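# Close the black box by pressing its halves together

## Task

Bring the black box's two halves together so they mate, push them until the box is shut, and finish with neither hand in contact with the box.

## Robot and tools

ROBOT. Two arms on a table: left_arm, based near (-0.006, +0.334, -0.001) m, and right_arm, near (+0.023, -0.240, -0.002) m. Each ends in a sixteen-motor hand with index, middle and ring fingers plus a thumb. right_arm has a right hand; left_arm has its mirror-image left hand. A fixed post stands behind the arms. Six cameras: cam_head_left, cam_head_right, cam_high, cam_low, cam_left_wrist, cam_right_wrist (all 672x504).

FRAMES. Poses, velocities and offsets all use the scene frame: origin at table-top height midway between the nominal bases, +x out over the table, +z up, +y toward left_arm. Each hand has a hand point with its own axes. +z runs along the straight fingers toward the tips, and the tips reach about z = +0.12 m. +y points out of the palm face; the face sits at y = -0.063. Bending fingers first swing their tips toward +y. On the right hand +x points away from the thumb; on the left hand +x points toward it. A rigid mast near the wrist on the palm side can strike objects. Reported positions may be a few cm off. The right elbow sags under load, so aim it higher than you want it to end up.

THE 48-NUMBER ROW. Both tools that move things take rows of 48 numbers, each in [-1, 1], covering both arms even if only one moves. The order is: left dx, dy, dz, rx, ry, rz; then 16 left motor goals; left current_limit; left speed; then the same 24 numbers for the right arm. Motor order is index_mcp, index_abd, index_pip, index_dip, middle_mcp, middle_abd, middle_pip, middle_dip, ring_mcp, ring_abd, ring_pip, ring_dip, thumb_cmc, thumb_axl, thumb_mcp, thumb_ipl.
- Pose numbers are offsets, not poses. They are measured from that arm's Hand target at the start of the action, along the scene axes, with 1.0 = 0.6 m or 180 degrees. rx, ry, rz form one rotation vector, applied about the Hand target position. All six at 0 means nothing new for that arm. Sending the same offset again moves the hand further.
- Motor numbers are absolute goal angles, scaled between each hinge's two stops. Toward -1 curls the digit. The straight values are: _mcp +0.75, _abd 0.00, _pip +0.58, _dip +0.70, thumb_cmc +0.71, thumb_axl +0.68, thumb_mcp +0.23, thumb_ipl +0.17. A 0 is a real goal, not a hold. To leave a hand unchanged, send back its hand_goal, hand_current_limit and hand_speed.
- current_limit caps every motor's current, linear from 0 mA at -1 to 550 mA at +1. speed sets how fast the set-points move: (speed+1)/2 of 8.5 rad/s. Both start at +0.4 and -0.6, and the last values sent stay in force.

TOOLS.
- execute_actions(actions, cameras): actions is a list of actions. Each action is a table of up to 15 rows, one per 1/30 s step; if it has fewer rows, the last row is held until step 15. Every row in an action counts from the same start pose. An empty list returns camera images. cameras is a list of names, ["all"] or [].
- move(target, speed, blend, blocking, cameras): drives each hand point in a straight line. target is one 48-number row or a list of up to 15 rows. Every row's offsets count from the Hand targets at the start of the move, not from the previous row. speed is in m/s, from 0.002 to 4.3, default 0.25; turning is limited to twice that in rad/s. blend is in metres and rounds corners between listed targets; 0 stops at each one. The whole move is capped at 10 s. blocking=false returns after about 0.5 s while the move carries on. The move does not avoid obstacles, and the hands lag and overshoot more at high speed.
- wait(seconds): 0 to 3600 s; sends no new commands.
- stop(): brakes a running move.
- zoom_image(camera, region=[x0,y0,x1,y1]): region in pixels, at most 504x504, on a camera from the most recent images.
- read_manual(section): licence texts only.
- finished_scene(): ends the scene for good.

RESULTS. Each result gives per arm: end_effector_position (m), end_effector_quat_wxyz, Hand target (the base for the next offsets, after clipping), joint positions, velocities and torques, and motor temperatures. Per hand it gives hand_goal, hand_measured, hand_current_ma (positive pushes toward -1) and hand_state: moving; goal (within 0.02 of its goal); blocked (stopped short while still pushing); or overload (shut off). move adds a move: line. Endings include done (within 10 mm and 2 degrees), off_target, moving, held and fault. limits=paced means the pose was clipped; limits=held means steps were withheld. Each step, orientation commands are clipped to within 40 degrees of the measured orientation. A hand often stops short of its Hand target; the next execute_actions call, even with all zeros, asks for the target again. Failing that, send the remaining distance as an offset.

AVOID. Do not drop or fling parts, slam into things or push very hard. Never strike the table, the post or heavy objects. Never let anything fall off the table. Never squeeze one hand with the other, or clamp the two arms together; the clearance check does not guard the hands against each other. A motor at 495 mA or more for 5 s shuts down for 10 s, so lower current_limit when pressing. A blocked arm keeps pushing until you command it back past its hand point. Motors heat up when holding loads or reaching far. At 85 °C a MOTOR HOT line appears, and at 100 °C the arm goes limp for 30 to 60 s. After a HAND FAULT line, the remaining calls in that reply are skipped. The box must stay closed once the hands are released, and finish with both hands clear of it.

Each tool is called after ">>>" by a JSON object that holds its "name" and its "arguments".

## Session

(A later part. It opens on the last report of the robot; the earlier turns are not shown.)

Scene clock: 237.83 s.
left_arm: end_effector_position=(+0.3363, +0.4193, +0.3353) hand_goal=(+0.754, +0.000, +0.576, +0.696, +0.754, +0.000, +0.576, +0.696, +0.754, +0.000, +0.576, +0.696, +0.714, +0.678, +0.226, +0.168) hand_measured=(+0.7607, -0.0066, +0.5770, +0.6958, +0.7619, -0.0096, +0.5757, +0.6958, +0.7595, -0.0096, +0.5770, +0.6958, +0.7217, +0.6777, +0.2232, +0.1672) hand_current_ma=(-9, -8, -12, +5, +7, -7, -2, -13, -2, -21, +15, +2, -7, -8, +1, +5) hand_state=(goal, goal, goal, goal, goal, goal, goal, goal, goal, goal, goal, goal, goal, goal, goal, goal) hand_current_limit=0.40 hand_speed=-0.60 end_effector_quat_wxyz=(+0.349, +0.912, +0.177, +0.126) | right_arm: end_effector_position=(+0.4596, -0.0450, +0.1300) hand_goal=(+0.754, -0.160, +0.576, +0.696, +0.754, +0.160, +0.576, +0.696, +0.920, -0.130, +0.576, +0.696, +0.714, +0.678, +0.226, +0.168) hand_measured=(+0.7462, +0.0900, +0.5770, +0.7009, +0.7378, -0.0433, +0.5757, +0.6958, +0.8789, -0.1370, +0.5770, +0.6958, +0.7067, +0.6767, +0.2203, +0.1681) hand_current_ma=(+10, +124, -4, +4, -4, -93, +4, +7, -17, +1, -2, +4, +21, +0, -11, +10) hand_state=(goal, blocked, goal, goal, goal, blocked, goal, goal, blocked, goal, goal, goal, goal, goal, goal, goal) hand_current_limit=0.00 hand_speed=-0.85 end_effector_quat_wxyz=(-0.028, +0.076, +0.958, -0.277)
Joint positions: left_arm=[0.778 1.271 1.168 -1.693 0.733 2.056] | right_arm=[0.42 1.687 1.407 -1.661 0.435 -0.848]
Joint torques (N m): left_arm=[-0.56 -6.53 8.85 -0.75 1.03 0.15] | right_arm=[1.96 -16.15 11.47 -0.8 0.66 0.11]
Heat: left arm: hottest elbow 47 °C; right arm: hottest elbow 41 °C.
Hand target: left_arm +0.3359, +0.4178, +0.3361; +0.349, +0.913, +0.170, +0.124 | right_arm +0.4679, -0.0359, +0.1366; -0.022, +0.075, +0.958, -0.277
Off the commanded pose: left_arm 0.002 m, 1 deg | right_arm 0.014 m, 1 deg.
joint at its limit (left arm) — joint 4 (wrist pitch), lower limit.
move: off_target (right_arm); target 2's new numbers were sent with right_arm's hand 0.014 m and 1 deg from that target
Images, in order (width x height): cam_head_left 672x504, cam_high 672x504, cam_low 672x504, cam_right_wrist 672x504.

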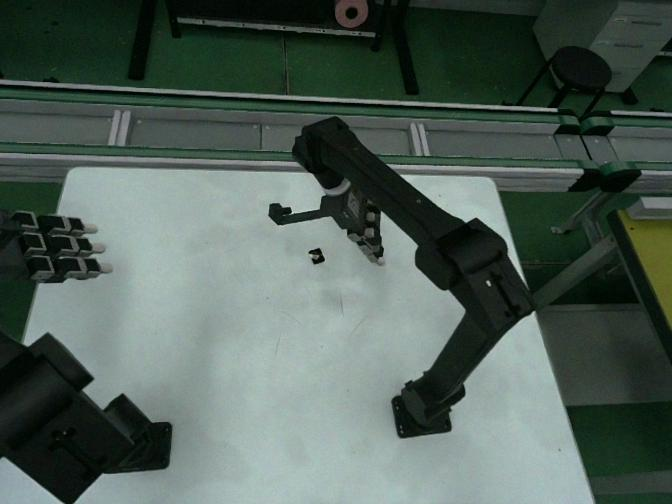

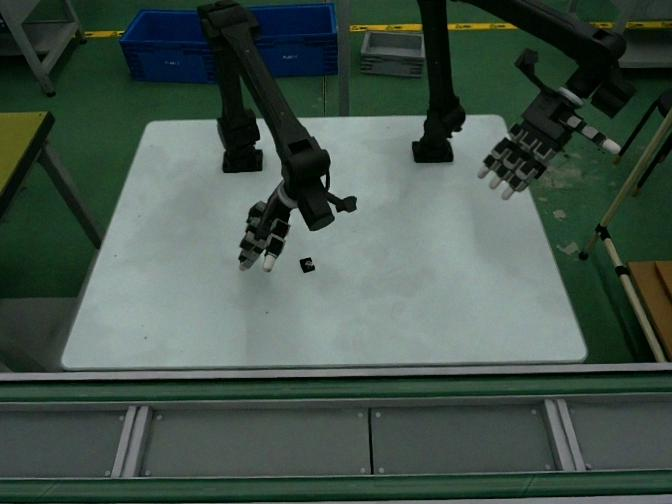

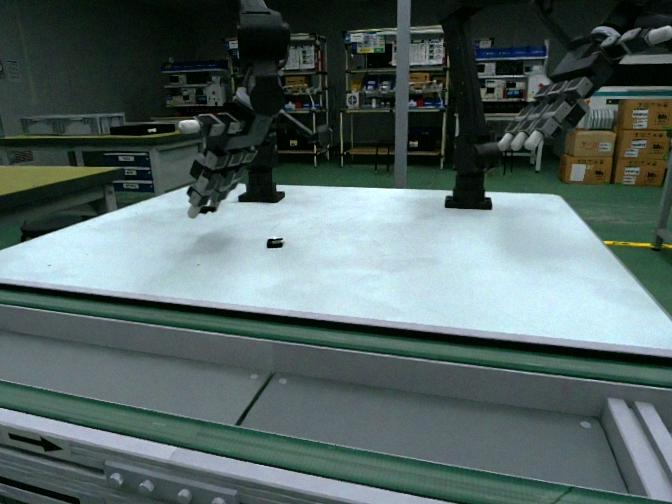

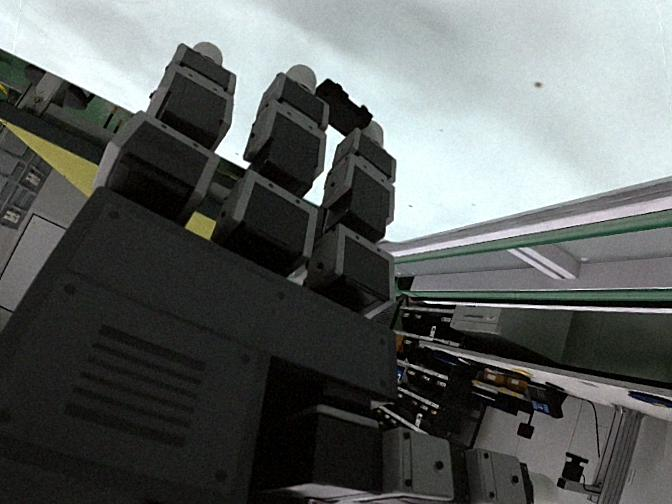

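>>> {"name": "move", "arguments": {"target": [0,0,0,0,0,0,0.754,0,0.576,0.696,0.754,0,0.576,0.696,0.754,0,0.576,0.696,0.714,0.678,0.226,0.168,0.4,-0.6,-0.148,0.21,-0.0167,0,0,0.1667,0.754,-0.16,0.576,0.696,0.754,0.16,0.576,0.696,0.92,-0.13,0.576,0.696,0.714,0.678,0.226,0.168,0.0,-0.85], "speed": 0.12, "cameras": ["all"]}}

>>> {"name": "zoom_image", "arguments": {"camera": "cam_right_wrist", "region": [220, 0, 440, 165]}}

>>> {"name": "zoom_image", "arguments": {"camera": "cam_low", "region": [210, 180, 330, 270]}}

>>> {"name": "zoom_image", "arguments": {"camera": "cam_head_left", "region": [270, 220, 370, 295]}}

>>> {"name": "zoom_image", "arguments": {"camera": "cam_high", "region": [260, 220, 360, 295]}}

Scene clock: 243.50 s.
left_arm: end_effector_position=(+0.3363, +0.4193, +0.3353) hand_goal=(+0.754, +0.000, +0.576, +0.696, +0.754, +0.000, +0.576, +0.696, +0.754, +0.000, +0.576, +0.696, +0.714, +0.678, +0.226, +0.168) hand_measured=(+0.7607, -0.0066, +0.5770, +0.6958, +0.7619, -0.0096, +0.5770, +0.6958, +0.7607, -0.0110, +0.5770, +0.6958, +0.7205, +0.6777, +0.2232, +0.1681) hand_current_ma=(-1, -14, -10, -3, +14, +4, +3, -15, -11, +0, +4, -4, -12, -10, -1, +12) hand_state=(goal, goal, goal, goal, goal, goal, goal, goal, goal, goal, goal, goal, goal, goal, goal, goal) hand_current_limit=0.40 hand_speed=-0.60 end_effector_quat_wxyz=(+0.349, +0.912, +0.177, +0.126) | right_arm: end_effector_position=(+0.3801, +0.0848, +0.1186) hand_goal=(+0.754, -0.160, +0.576, +0.696, +0.754, +0.160, +0.576, +0.696, +0.920, -0.130, +0.576, +0.696, +0.714, +0.678, +0.226, +0.168) hand_measured=(+0.7450, +0.0900, +0.5770, +0.7009, +0.7378, -0.0418, +0.5757, +0.6958, +0.8789, -0.1370, +0.5757, +0.6958, +0.7079, +0.6777, +0.2203, +0.1672) hand_current_ma=(+3, +105, -13, +3, -23, -107, -6, +4, -22, +14, -1, -2, +16, -9, +9, -17) hand_state=(goal, blocked, goal, goal, goal, blocked, goal, goal, blocked, goal, goal, goal, goal, goal, goal, goal) hand_current_limit=0.00 hand_speed=-0.85 end_effector_quat_wxyz=(+0.037, -0.170, +0.944, -0.281)
Joint positions: left_arm=[0.778 1.271 1.168 -1.693 0.733 2.056] | right_arm=[0.736 1.687 1.381 -1.559 0.5 -1.054]
Joint torques (N m): left_arm=[-0.73 -7.12 9.02 -0.7 1 0.08] | right_arm=[1.96 -19.37 8.24 0.38 0.74 -0.02]
Heat: left arm: hottest elbow 47 °C; right arm: hottest elbow 41 °C.
Hand target: left_arm +0.3359, +0.4178, +0.3361; +0.349, +0.913, +0.170, +0.124 | right_arm +0.3791, +0.0901, +0.1266; +0.050, -0.176, +0.944, -0.273
Off the commanded pose: left_arm 0.002 m, 1 deg | right_arm 0.010 m, 2 deg.
joint at its limit (left arm) — joint 4 (wrist pitch), lower limit.
move: done

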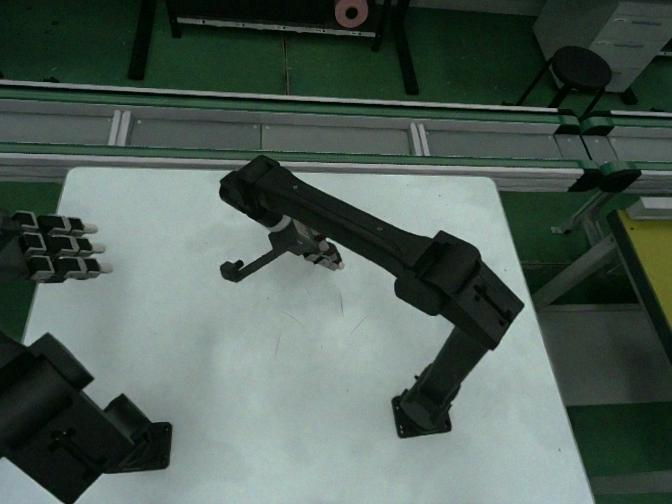

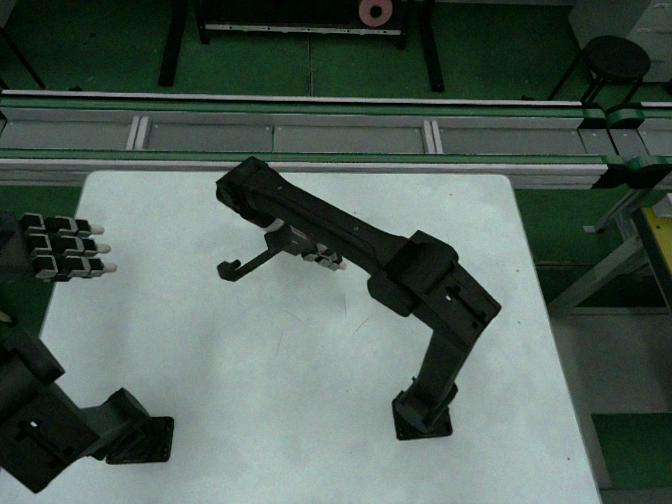

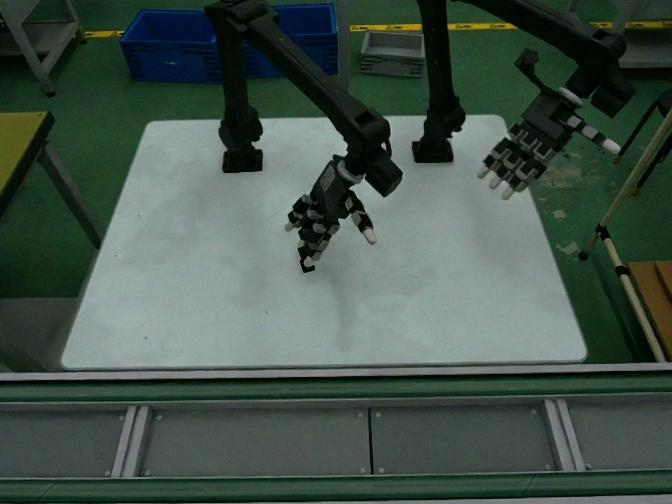

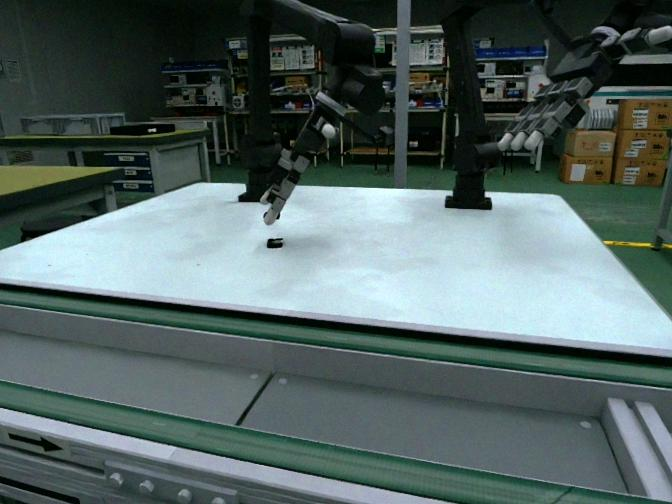

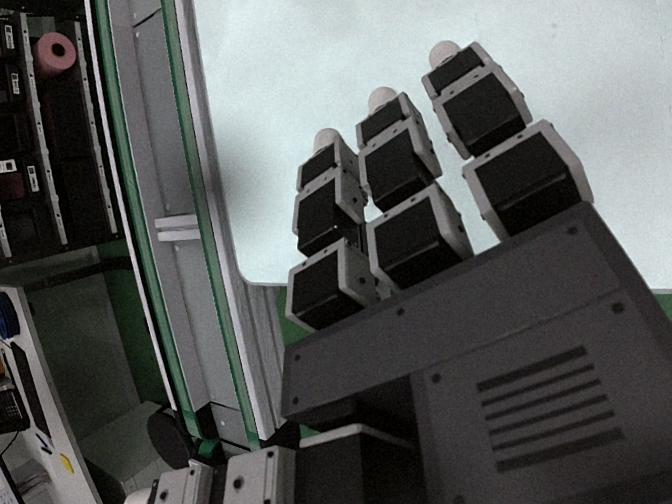

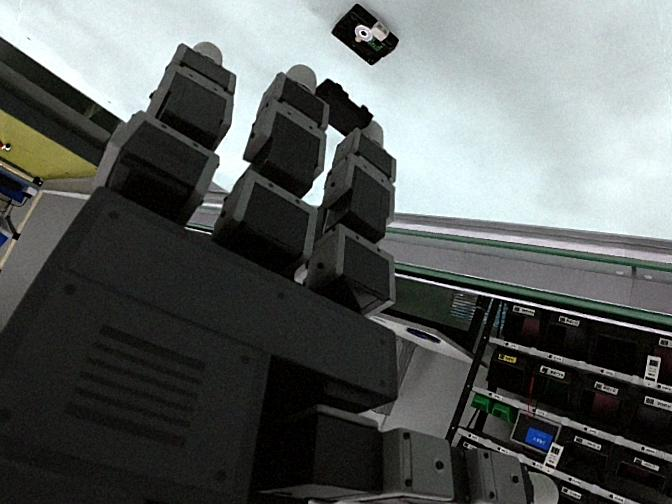

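Scaled by 2.291 from the camera's image (finer frame: 960x720).

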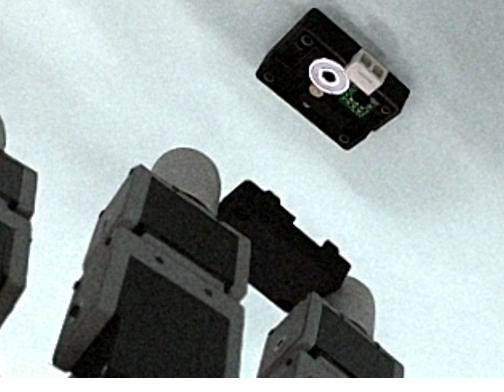

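Scaled by 4.200 from the camera's image (finer frame: 960x720).

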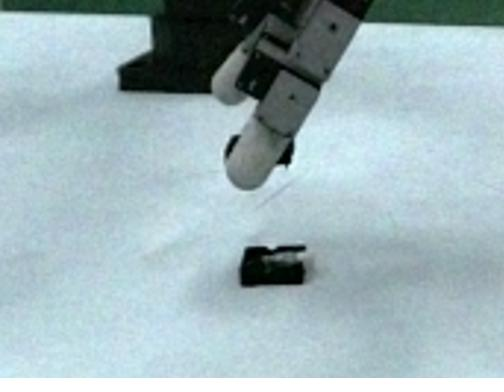

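Scaled by 5.040 from the camera's image (finer frame: 960x720).

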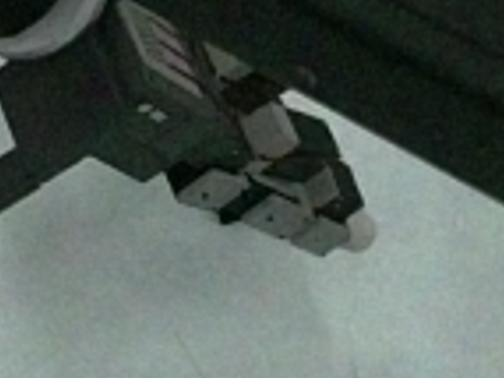

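Scaled by 5.040 from the camera's image (finer frame: 960x720).

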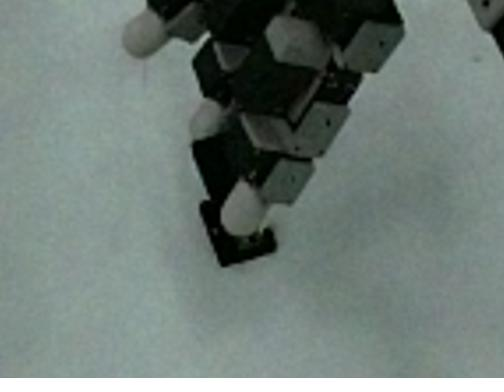

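>>> {"name": "zoom_image", "arguments": {"camera": "cam_right_wrist", "region": [310, 0, 410, 75]}}

>>> {"name": "zoom_image", "arguments": {"camera": "cam_right_wrist", "region": [300, 65, 400, 140]}}

Scaled by 5.040 from the camera's image (finer frame: 960x720).

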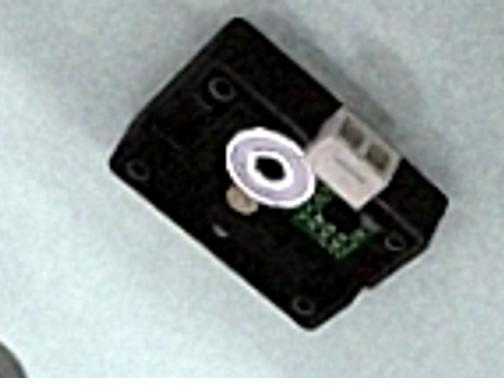

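Scaled by 5.040 from the camera's image (finer frame: 960x720).

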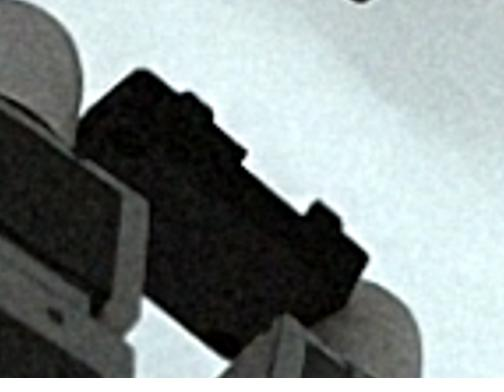

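>>> {"name": "move", "arguments": {"target": [0,0,0,0,0,0,0.754,0,0.576,0.696,0.754,0,0.576,0.696,0.754,0,0.576,0.696,0.714,0.678,0.226,0.168,0.4,-0.6,-0.0183,0.0,-0.0417,0.003,-0.0077,0,0.754,-0.16,0.576,0.696,0.754,0.16,0.576,0.696,0.92,-0.13,0.576,0.696,0.714,0.678,0.226,0.168,0.0,-0.85], "speed": 0.06, "cameras": ["all"]}}

>>> {"name": "zoom_image", "arguments": {"camera": "cam_right_wrist", "region": [300, 0, 420, 140]}}

>>> {"name": "zoom_image", "arguments": {"camera": "cam_low", "region": [240, 200, 320, 260]}}

>>> {"name": "zoom_image", "arguments": {"camera": "cam_high", "region": [280, 235, 340, 280]}}

Scene clock: 256.87 s.
left_arm: end_effector_position=(+0.3363, +0.4193, +0.3353) hand_goal=(+0.754, +0.000, +0.576, +0.696, +0.754, +0.000, +0.576, +0.696, +0.754, +0.000, +0.576, +0.696, +0.714, +0.678, +0.226, +0.168) hand_measured=(+0.7607, -0.0052, +0.5770, +0.6958, +0.7631, -0.0096, +0.5770, +0.6958, +0.7607, -0.0096, +0.5757, +0.6958, +0.7205, +0.6767, +0.2232, +0.1672) hand_current_ma=(-5, +4, +2, -4, +3, -6, -9, -10, +1, -16, +11, -10, -5, -8, +5, -7) hand_state=(goal, goal, goal, goal, goal, goal, goal, goal, goal, goal, goal, goal, goal, goal, goal, goal) hand_current_limit=0.40 hand_speed=-0.60 end_effector_quat_wxyz=(+0.349, +0.912, +0.177, +0.126) | right_arm: end_effector_position=(+0.3683, +0.0823, +0.0924) hand_goal=(+0.754, -0.160, +0.576, +0.696, +0.754, +0.160, +0.576, +0.696, +0.920, -0.130, +0.576, +0.696, +0.714, +0.678, +0.226, +0.168) hand_measured=(+0.7450, +0.0900, +0.5770, +0.7009, +0.7378, -0.0433, +0.5757, +0.6958, +0.8789, -0.1356, +0.5770, +0.6958, +0.7079, +0.6767, +0.2203, +0.1681) hand_current_ma=(+16, +117, +0, +0, -4, -99, -12, +1, -11, +19, +0, +1, -18, +11, -15, -6) hand_state=(goal, blocked, goal, goal, goal, blocked, goal, goal, blocked, goal, goal, goal, goal, goal, goal, goal) hand_current_limit=0.00 hand_speed=-0.85 end_effector_quat_wxyz=(+0.045, -0.173, +0.943, -0.280)
Joint positions: left_arm=[0.778 1.271 1.168 -1.693 0.733 2.056] | right_arm=[0.753 1.678 1.296 -1.475 0.505 -1.044]
Joint torques (N m): left_arm=[-1.03 -6.77 9.07 -0.69 0.99 0.12] | right_arm=[2.08 -19.19 8.2 0.42 0.75 0.13]
Heat: left arm: hottest elbow 47 °C; right arm: hottest elbow 41 °C.
Hand target: left_arm +0.3359, +0.4178, +0.3361; +0.349, +0.913, +0.170, +0.124 | right_arm +0.3682, +0.0901, +0.1016; +0.063, -0.172, +0.945, -0.271
Off the commanded pose: left_arm 0.002 m, 1 deg | right_arm 0.012 m, 2 deg.
joint at its limit (left arm) — joint 4 (wrist pitch), lower limit.
move: off_target (right_arm)

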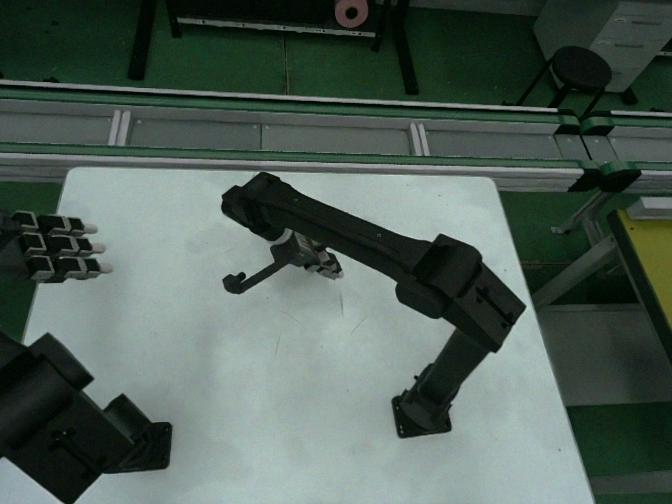

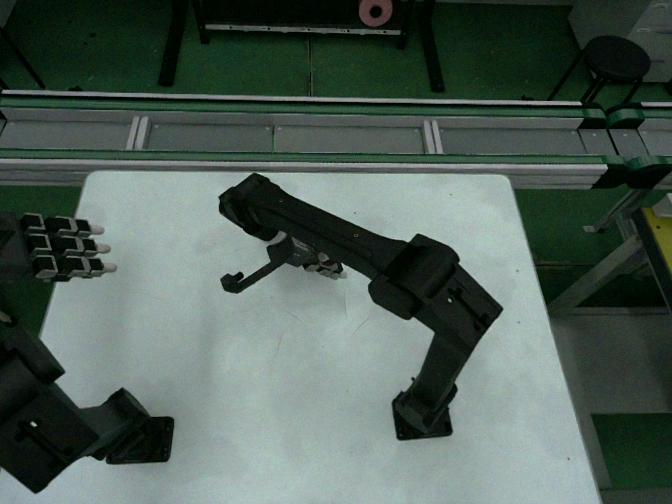

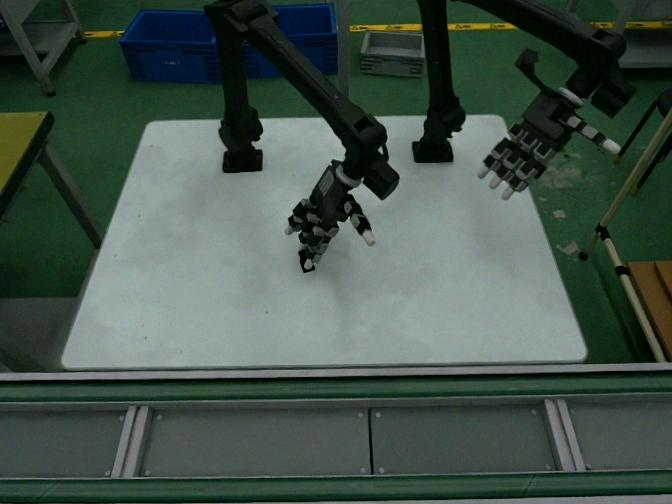

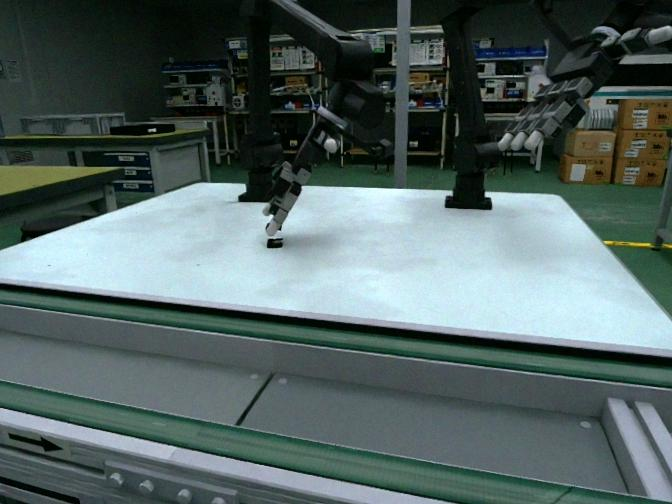

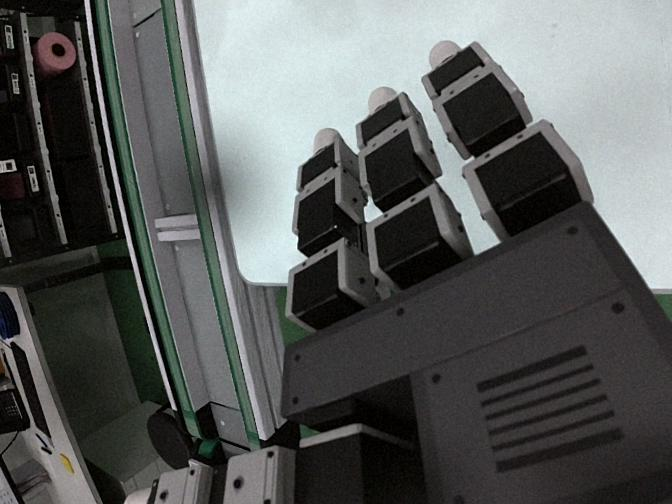

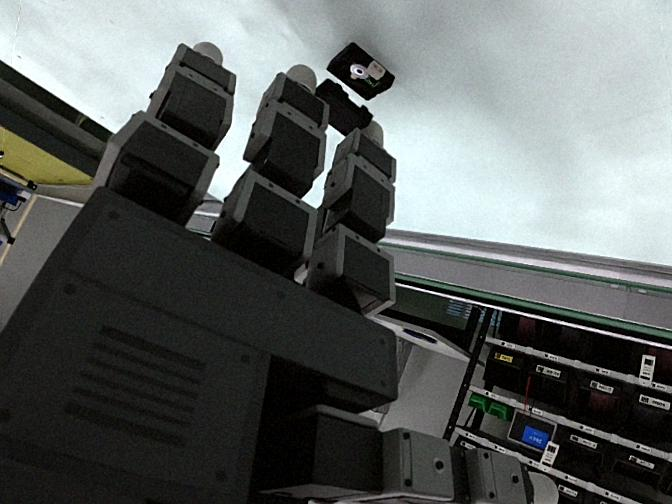

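Scaled by 3.600 from the camera's image (finer frame: 960x720).

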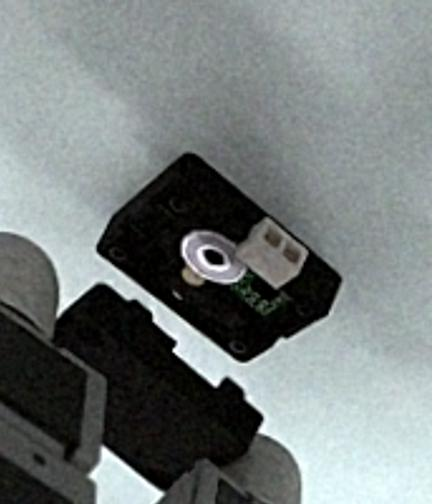

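Scaled by 6.300 from the camera's image (finer frame: 960x720).

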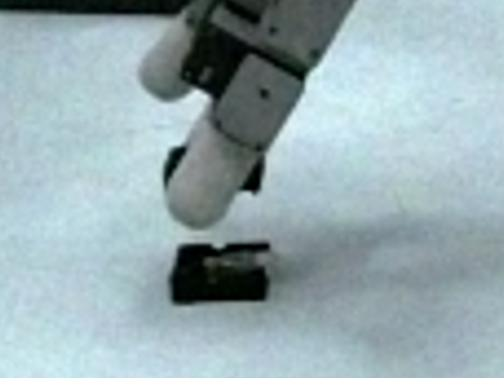

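Scaled by 8.400 from the camera's image (finer frame: 960x720).

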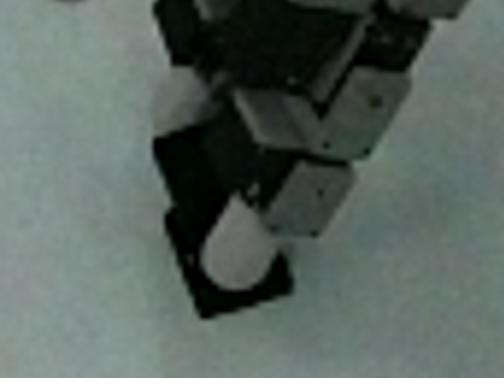

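>>> {"name": "move", "arguments": {"target": [0,0,0,0,0,0,0.754,0,0.576,0.696,0.754,0,0.576,0.696,0.754,0,0.576,0.696,0.714,0.678,0.226,0.168,0.4,-0.6,0.002,0.0013,-0.025,0.0,0.0,0,0.754,-0.16,0.576,0.696,0.754,0.16,0.576,0.696,0.92,-0.13,0.576,0.696,0.714,0.678,0.226,0.168,0.0,-0.85], "speed": 0.04, "cameras": ["cam_right_wrist","cam_low","cam_high"]}}

>>> {"name": "zoom_image", "arguments": {"camera": "cam_right_wrist", "region": [300, 20, 420, 140]}}

>>> {"name": "zoom_image", "arguments": {"camera": "cam_low", "region": [240, 200, 320, 260]}}

>>> {"name": "zoom_image", "arguments": {"camera": "cam_high", "region": [280, 235, 340, 280]}}

Scene clock: 265.17 s.
left_arm: end_effector_position=(+0.3363, +0.4193, +0.3353) hand_goal=(+0.754, +0.000, +0.576, +0.696, +0.754, +0.000, +0.576, +0.696, +0.754, +0.000, +0.576, +0.696, +0.714, +0.678, +0.226, +0.168) hand_measured=(+0.7607, -0.0081, +0.5770, +0.6958, +0.7631, -0.0096, +0.5770, +0.6958, +0.7607, -0.0096, +0.5757, +0.6958, +0.7205, +0.6777, +0.2232, +0.1681) hand_current_ma=(-2, -16, -5, +0, -3, -3, +2, -9, -4, -3, +16, +1, +0, -16, -1, -4) hand_state=(goal, goal, goal, goal, goal, goal, goal, goal, goal, goal, goal, goal, goal, goal, goal, goal) hand_current_limit=0.40 hand_speed=-0.60 end_effector_quat_wxyz=(+0.349, +0.912, +0.177, +0.126) | right_arm: end_effector_position=(+0.3702, +0.0843, +0.0860) hand_goal=(+0.754, -0.160, +0.576, +0.696, +0.754, +0.160, +0.576, +0.696, +0.920, -0.130, +0.576, +0.696, +0.714, +0.678, +0.226, +0.168) hand_measured=(+0.7450, +0.0900, +0.5770, +0.7009, +0.7390, -0.0433, +0.5757, +0.6958, +0.8777, -0.1356, +0.5770, +0.6958, +0.7067, +0.6777, +0.2203, +0.1681) hand_current_ma=(+18, +105, -9, +15, +24, -93, +3, -3, -8, +3, +5, +11, +1, +2, -8, +10) hand_state=(goal, blocked, goal, goal, goal, blocked, goal, goal, blocked, goal, goal, goal, goal, goal, goal, goal) hand_current_limit=0.00 hand_speed=-0.85 end_effector_quat_wxyz=(+0.053, -0.171, +0.945, -0.274)
Joint positions: left_arm=[0.778 1.271 1.168 -1.693 0.733 2.056] | right_arm=[0.753 1.678 1.278 -1.437 0.505 -1.044]
Joint torques (N m): left_arm=[-0.26 -7.3 9.11 -0.58 1.01 0.1] | right_arm=[1.79 -17.44 8.09 0.38 0.76 0.12]
Heat: left arm: hottest elbow 48 °C; right arm: hottest elbow 41 °C.
Hand target: left_arm +0.3359, +0.4178, +0.3361; +0.349, +0.913, +0.170, +0.124 | right_arm +0.3694, +0.0909, +0.0865; +0.063, -0.172, +0.945, -0.271
Off the commanded pose: left_arm 0.002 m, 1 deg | right_arm 0.007 m, 1 deg.
joint at its limit (left arm) — joint 4 (wrist pitch), lower limit.
move: done
Images, in order (width x height): cam_high 672x504, cam_low 672x504, cam_right_wrist 672x504.

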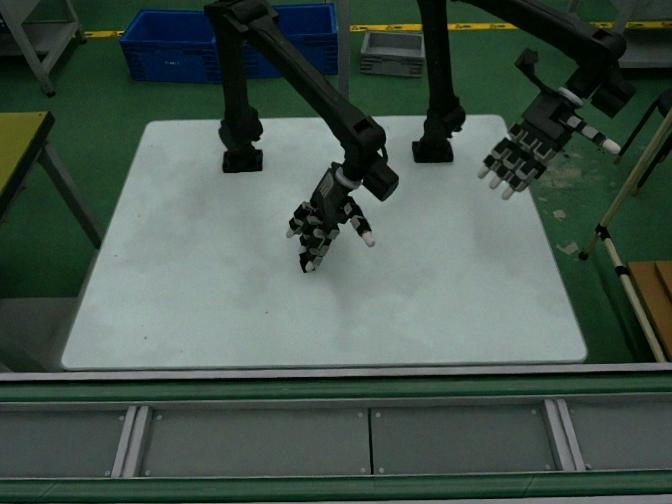

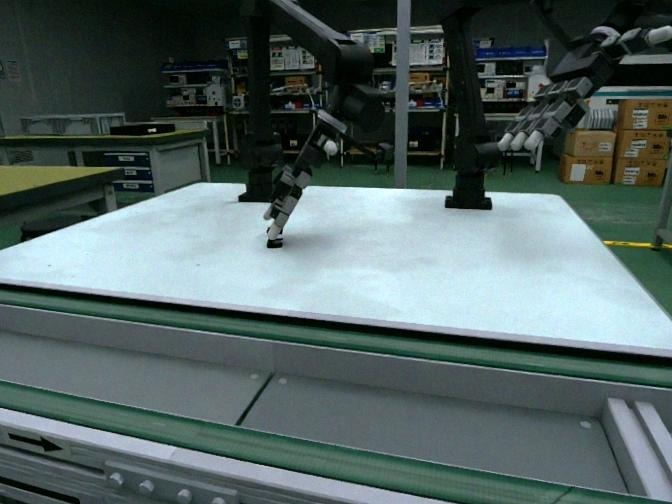

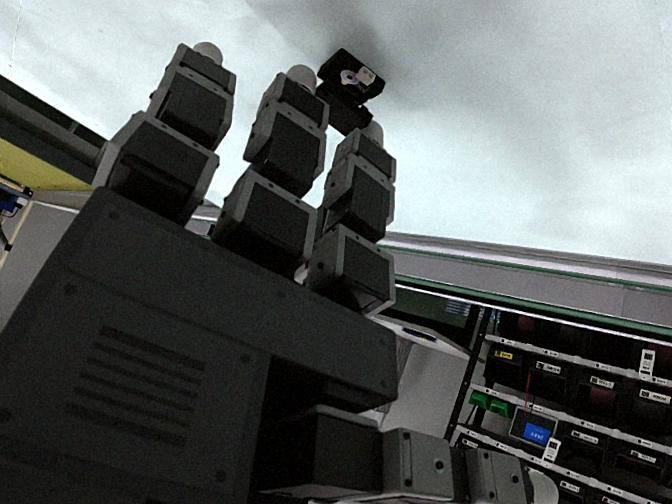

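Scaled by 4.200 from the camera's image (finer frame: 960x720).

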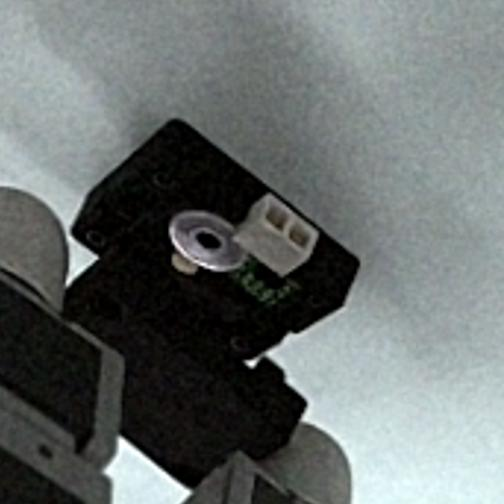

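Scaled by 6.300 from the camera's image (finer frame: 960x720).

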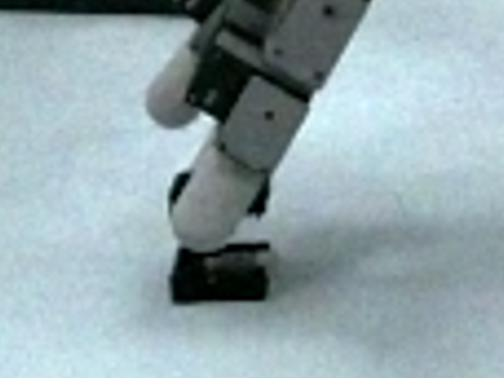

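Scaled by 8.400 from the camera's image (finer frame: 960x720).

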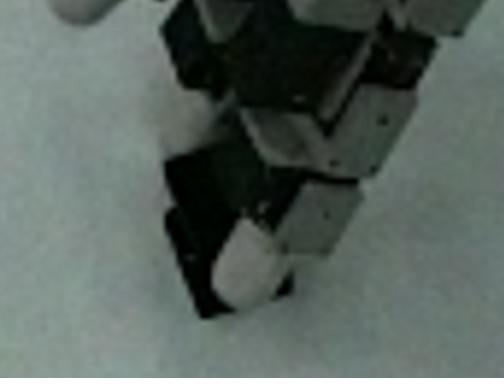

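>>> {"name": "zoom_image", "arguments": {"camera": "cam_right_wrist", "region": [310, 40, 390, 140]}}

>>> {"name": "zoom_image", "arguments": {"camera": "cam_low", "region": [255, 215, 295, 255]}}

Scaled by 5.040 from the camera's image (finer frame: 960x720).

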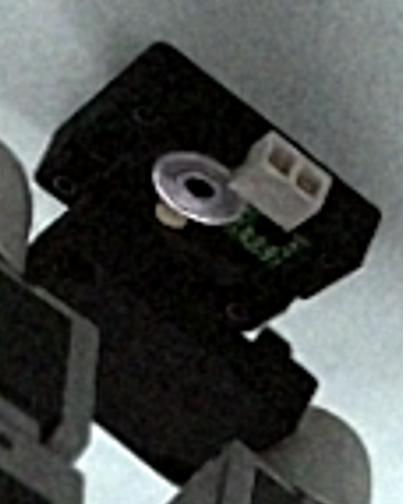

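Scaled by 12.600 from the camera's image (finer frame: 960x720).

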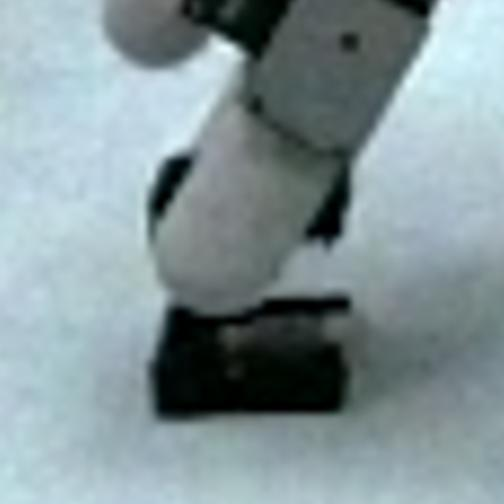

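>>> {"name": "move", "arguments": {"target": [0,0,0,0,0,0,0.754,0,0.576,0.696,0.754,0,0.576,0.696,0.754,0,0.576,0.696,0.714,0.678,0.226,0.168,0.4,-0.6,-0.002,-0.001,-0.02,0.0,0.0,0,0.754,-0.16,0.576,0.696,0.754,0.16,0.576,0.696,0.92,-0.13,0.576,0.696,0.714,0.678,0.226,0.168,0.0,-0.85], "speed": 0.03, "cameras": ["cam_right_wrist","cam_low"]}}

>>> {"name": "zoom_image", "arguments": {"camera": "cam_right_wrist", "region": [310, 40, 390, 140]}}

>>> {"name": "zoom_image", "arguments": {"camera": "cam_low", "region": [255, 215, 295, 255]}}

Scene clock: 274.33 s.
left_arm: end_effector_position=(+0.3363, +0.4193, +0.3353) hand_goal=(+0.754, +0.000, +0.576, +0.696, +0.754, +0.000, +0.576, +0.696, +0.754, +0.000, +0.576, +0.696, +0.714, +0.678, +0.226, +0.168) hand_measured=(+0.7607, -0.0066, +0.5770, +0.6958, +0.7631, -0.0096, +0.5770, +0.6958, +0.7607, -0.0096, +0.5757, +0.6958, +0.7205, +0.6777, +0.2232, +0.1672) hand_current_ma=(+6, -6, +0, -8, +14, +1, -5, -11, -14, -12, +10, +2, -8, -11, -1, -4) hand_state=(goal, goal, goal, goal, goal, goal, goal, goal, goal, goal, goal, goal, goal, goal, goal, goal) hand_current_limit=0.40 hand_speed=-0.60 end_effector_quat_wxyz=(+0.349, +0.912, +0.177, +0.126) | right_arm: end_effector_position=(+0.3695, +0.0837, +0.0784) hand_goal=(+0.754, -0.160, +0.576, +0.696, +0.754, +0.160, +0.576, +0.696, +0.920, -0.130, +0.576, +0.696, +0.714, +0.678, +0.226, +0.168) hand_measured=(+0.7450, +0.0886, +0.5770, +0.7009, +0.7378, -0.0418, +0.5770, +0.6958, +0.8789, -0.1370, +0.5770, +0.6945, +0.7079, +0.6767, +0.2203, +0.1681) hand_current_ma=(+21, +109, -3, -9, -2, -88, -16, -2, -6, +14, +10, +17, +17, -12, -4, -8) hand_state=(goal, blocked, goal, goal, goal, blocked, goal, goal, blocked, goal, goal, goal, goal, goal, goal, goal) hand_current_limit=0.00 hand_speed=-0.85 end_effector_quat_wxyz=(+0.057, -0.170, +0.946, -0.272)
Joint positions: left_arm=[0.778 1.271 1.168 -1.693 0.733 2.056] | right_arm=[0.754 1.678 1.256 -1.407 0.505 -1.044]
Joint torques (N m): left_arm=[-0.85 -7.65 9.03 -0.65 1.08 0.13] | right_arm=[2.02 -16.56 7.94 0.53 0.75 0.11]
Heat: left arm: hottest elbow 48 °C; right arm: hottest elbow 41 °C.
Hand target: left_arm +0.3359, +0.4178, +0.3361; +0.349, +0.913, +0.170, +0.124 | right_arm +0.3682, +0.0902, +0.0745; +0.063, -0.172, +0.945, -0.271
Off the commanded pose: left_arm 0.002 m, 1 deg | right_arm 0.008 m, 1 deg.
joint at its limit (left arm) — joint 4 (wrist pitch), lower limit.
move: done
Images, in order (width x height): cam_low 672x504, cam_right_wrist 672x504.

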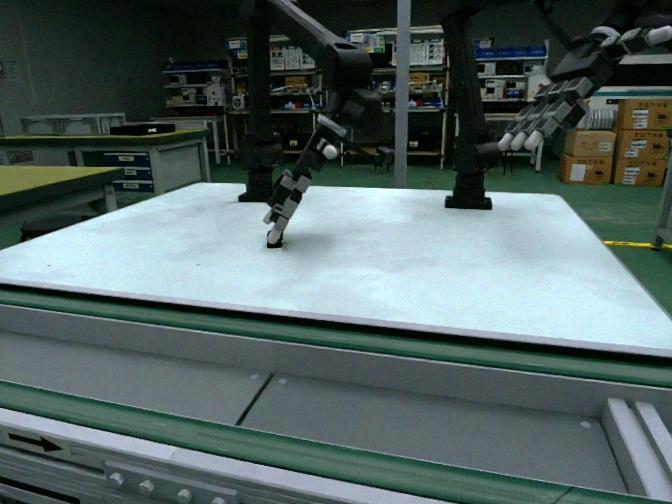

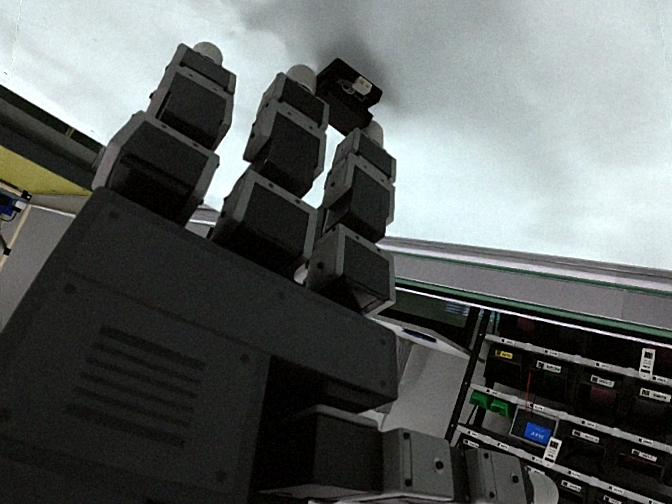

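Scaled by 5.040 from the camera's image (finer frame: 960x720).

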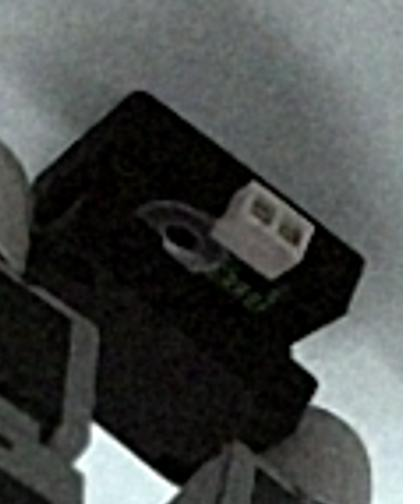

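Scaled by 12.600 from the camera's image (finer frame: 960x720).

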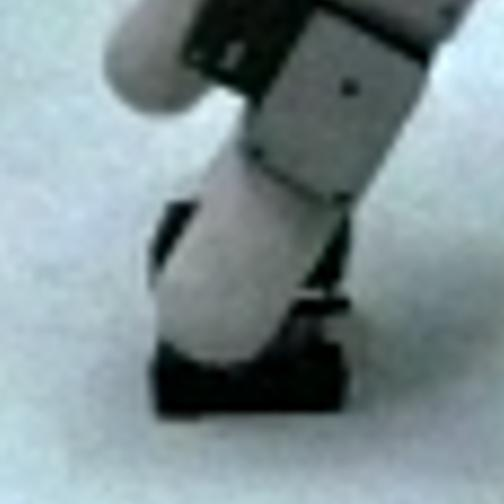

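>>> {"name": "move", "arguments": {"target": [0,0,0,0,0,0,0.754,0,0.576,0.696,0.754,0,0.576,0.696,0.754,0,0.576,0.696,0.714,0.678,0.226,0.168,0.4,-0.6,0.004,0.0017,-0.005,-0.0051,0.0129,0,0.754,-0.16,0.576,0.696,0.754,0.16,0.576,0.696,0.92,-0.13,0.576,0.696,0.714,0.678,0.226,0.168,0.0,-0.85], "speed": 0.03, "cameras": ["cam_right_wrist","cam_low"]}}

>>> {"name": "zoom_image", "arguments": {"camera": "cam_right_wrist", "region": [310, 40, 390, 140]}}

>>> {"name": "zoom_image", "arguments": {"camera": "cam_low", "region": [255, 215, 295, 255]}}

Scene clock: 279.07 s.
left_arm: end_effector_position=(+0.3363, +0.4193, +0.3353) hand_goal=(+0.754, +0.000, +0.576, +0.696, +0.754, +0.000, +0.576, +0.696, +0.754, +0.000, +0.576, +0.696, +0.714, +0.678, +0.226, +0.168) hand_measured=(+0.7607, -0.0066, +0.5757, +0.6958, +0.7619, -0.0096, +0.5770, +0.6958, +0.7607, -0.0081, +0.5770, +0.6958, +0.7205, +0.6777, +0.2232, +0.1681) hand_current_ma=(+10, +4, -4, -5, +3, -2, -13, -3, +15, +0, +20, +6, -8, -6, +8, -3) hand_state=(goal, goal, goal, goal, goal, goal, goal, goal, goal, goal, goal, goal, goal, goal, goal, goal) hand_current_limit=0.40 hand_speed=-0.60 end_effector_quat_wxyz=(+0.349, +0.912, +0.177, +0.126) | right_arm: end_effector_position=(+0.3670, +0.0829, +0.0698) hand_goal=(+0.754, -0.160, +0.576, +0.696, +0.754, +0.160, +0.576, +0.696, +0.920, -0.130, +0.576, +0.696, +0.714, +0.678, +0.226, +0.168) hand_measured=(+0.7462, +0.0900, +0.5821, +0.7009, +0.7378, -0.0433, +0.5757, +0.6958, +0.8789, -0.1370, +0.5770, +0.6958, +0.7079, +0.6767, +0.2203, +0.1681) hand_current_ma=(+24, +120, +5, -6, +1, -90, +6, -2, +3, +6, -11, -7, -4, +5, +2, +6) hand_state=(goal, blocked, goal, goal, goal, blocked, goal, goal, blocked, goal, goal, goal, goal, goal, goal, goal) hand_current_limit=0.00 hand_speed=-0.85 end_effector_quat_wxyz=(+0.046, -0.172, +0.945, -0.276)
Joint positions: left_arm=[0.778 1.271 1.168 -1.693 0.733 2.056] | right_arm=[0.754 1.697 1.256 -1.411 0.498 -1.044]
Joint torques (N m): left_arm=[-0.97 -7.59 8.96 -0.66 1.05 0.12] | right_arm=[1.26 -15.79 10.61 -0.59 0.44 -0.02]
Heat: left arm: hottest elbow 48 °C; right arm: hottest elbow 41 °C.
Hand target: left_arm +0.3359, +0.4178, +0.3361; +0.349, +0.913, +0.170, +0.124 | right_arm +0.3706, +0.0912, +0.0716; +0.042, -0.178, +0.944, -0.275
Off the commanded pose: left_arm 0.002 m, 1 deg | right_arm 0.009 m, 1 deg.
joint at its limit (left arm) — joint 4 (wrist pitch), lower limit.
move: done
Images, in order (width x height): cam_low 672x504, cam_right_wrist 672x504.

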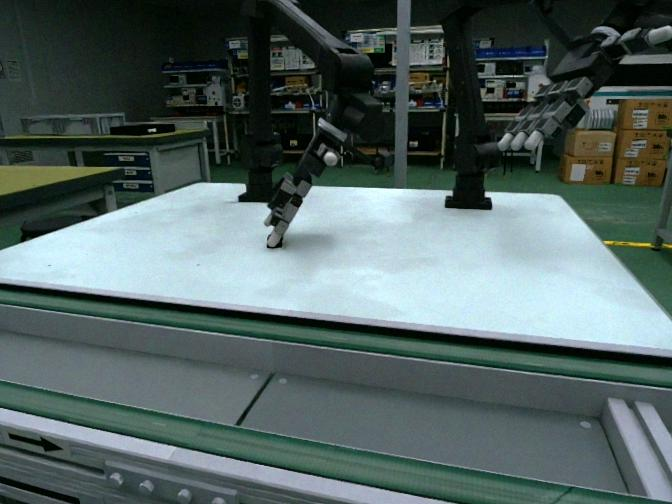

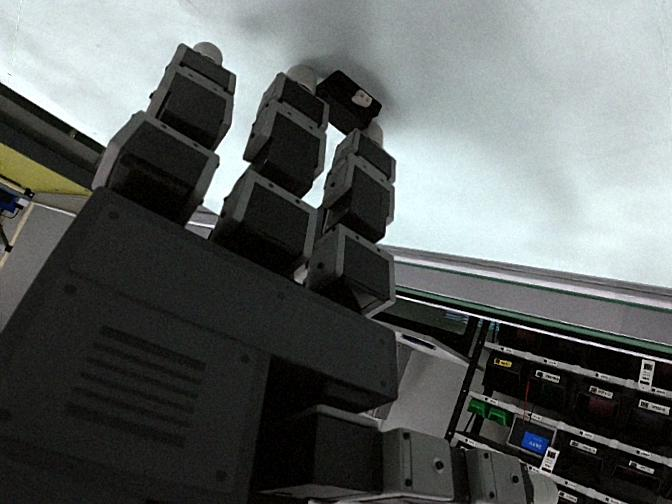

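Scaled by 5.040 from the camera's image (finer frame: 960x720).

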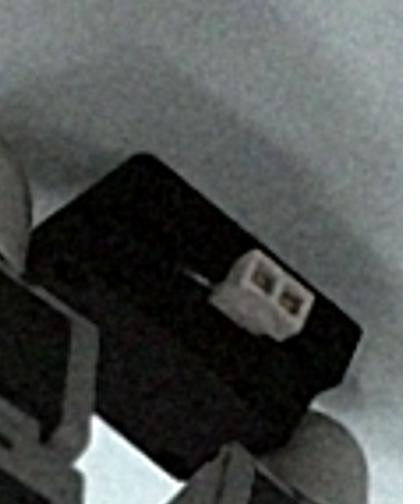

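Scaled by 12.600 from the camera's image (finer frame: 960x720).

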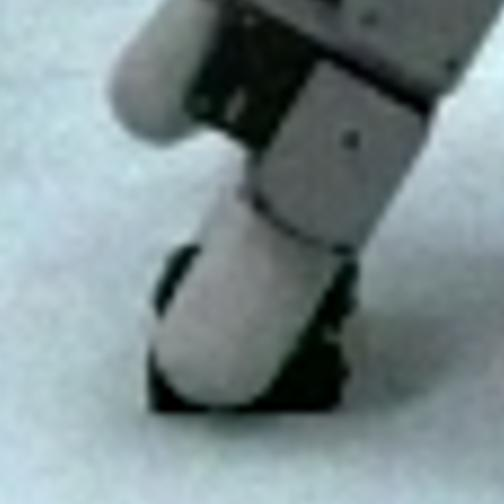

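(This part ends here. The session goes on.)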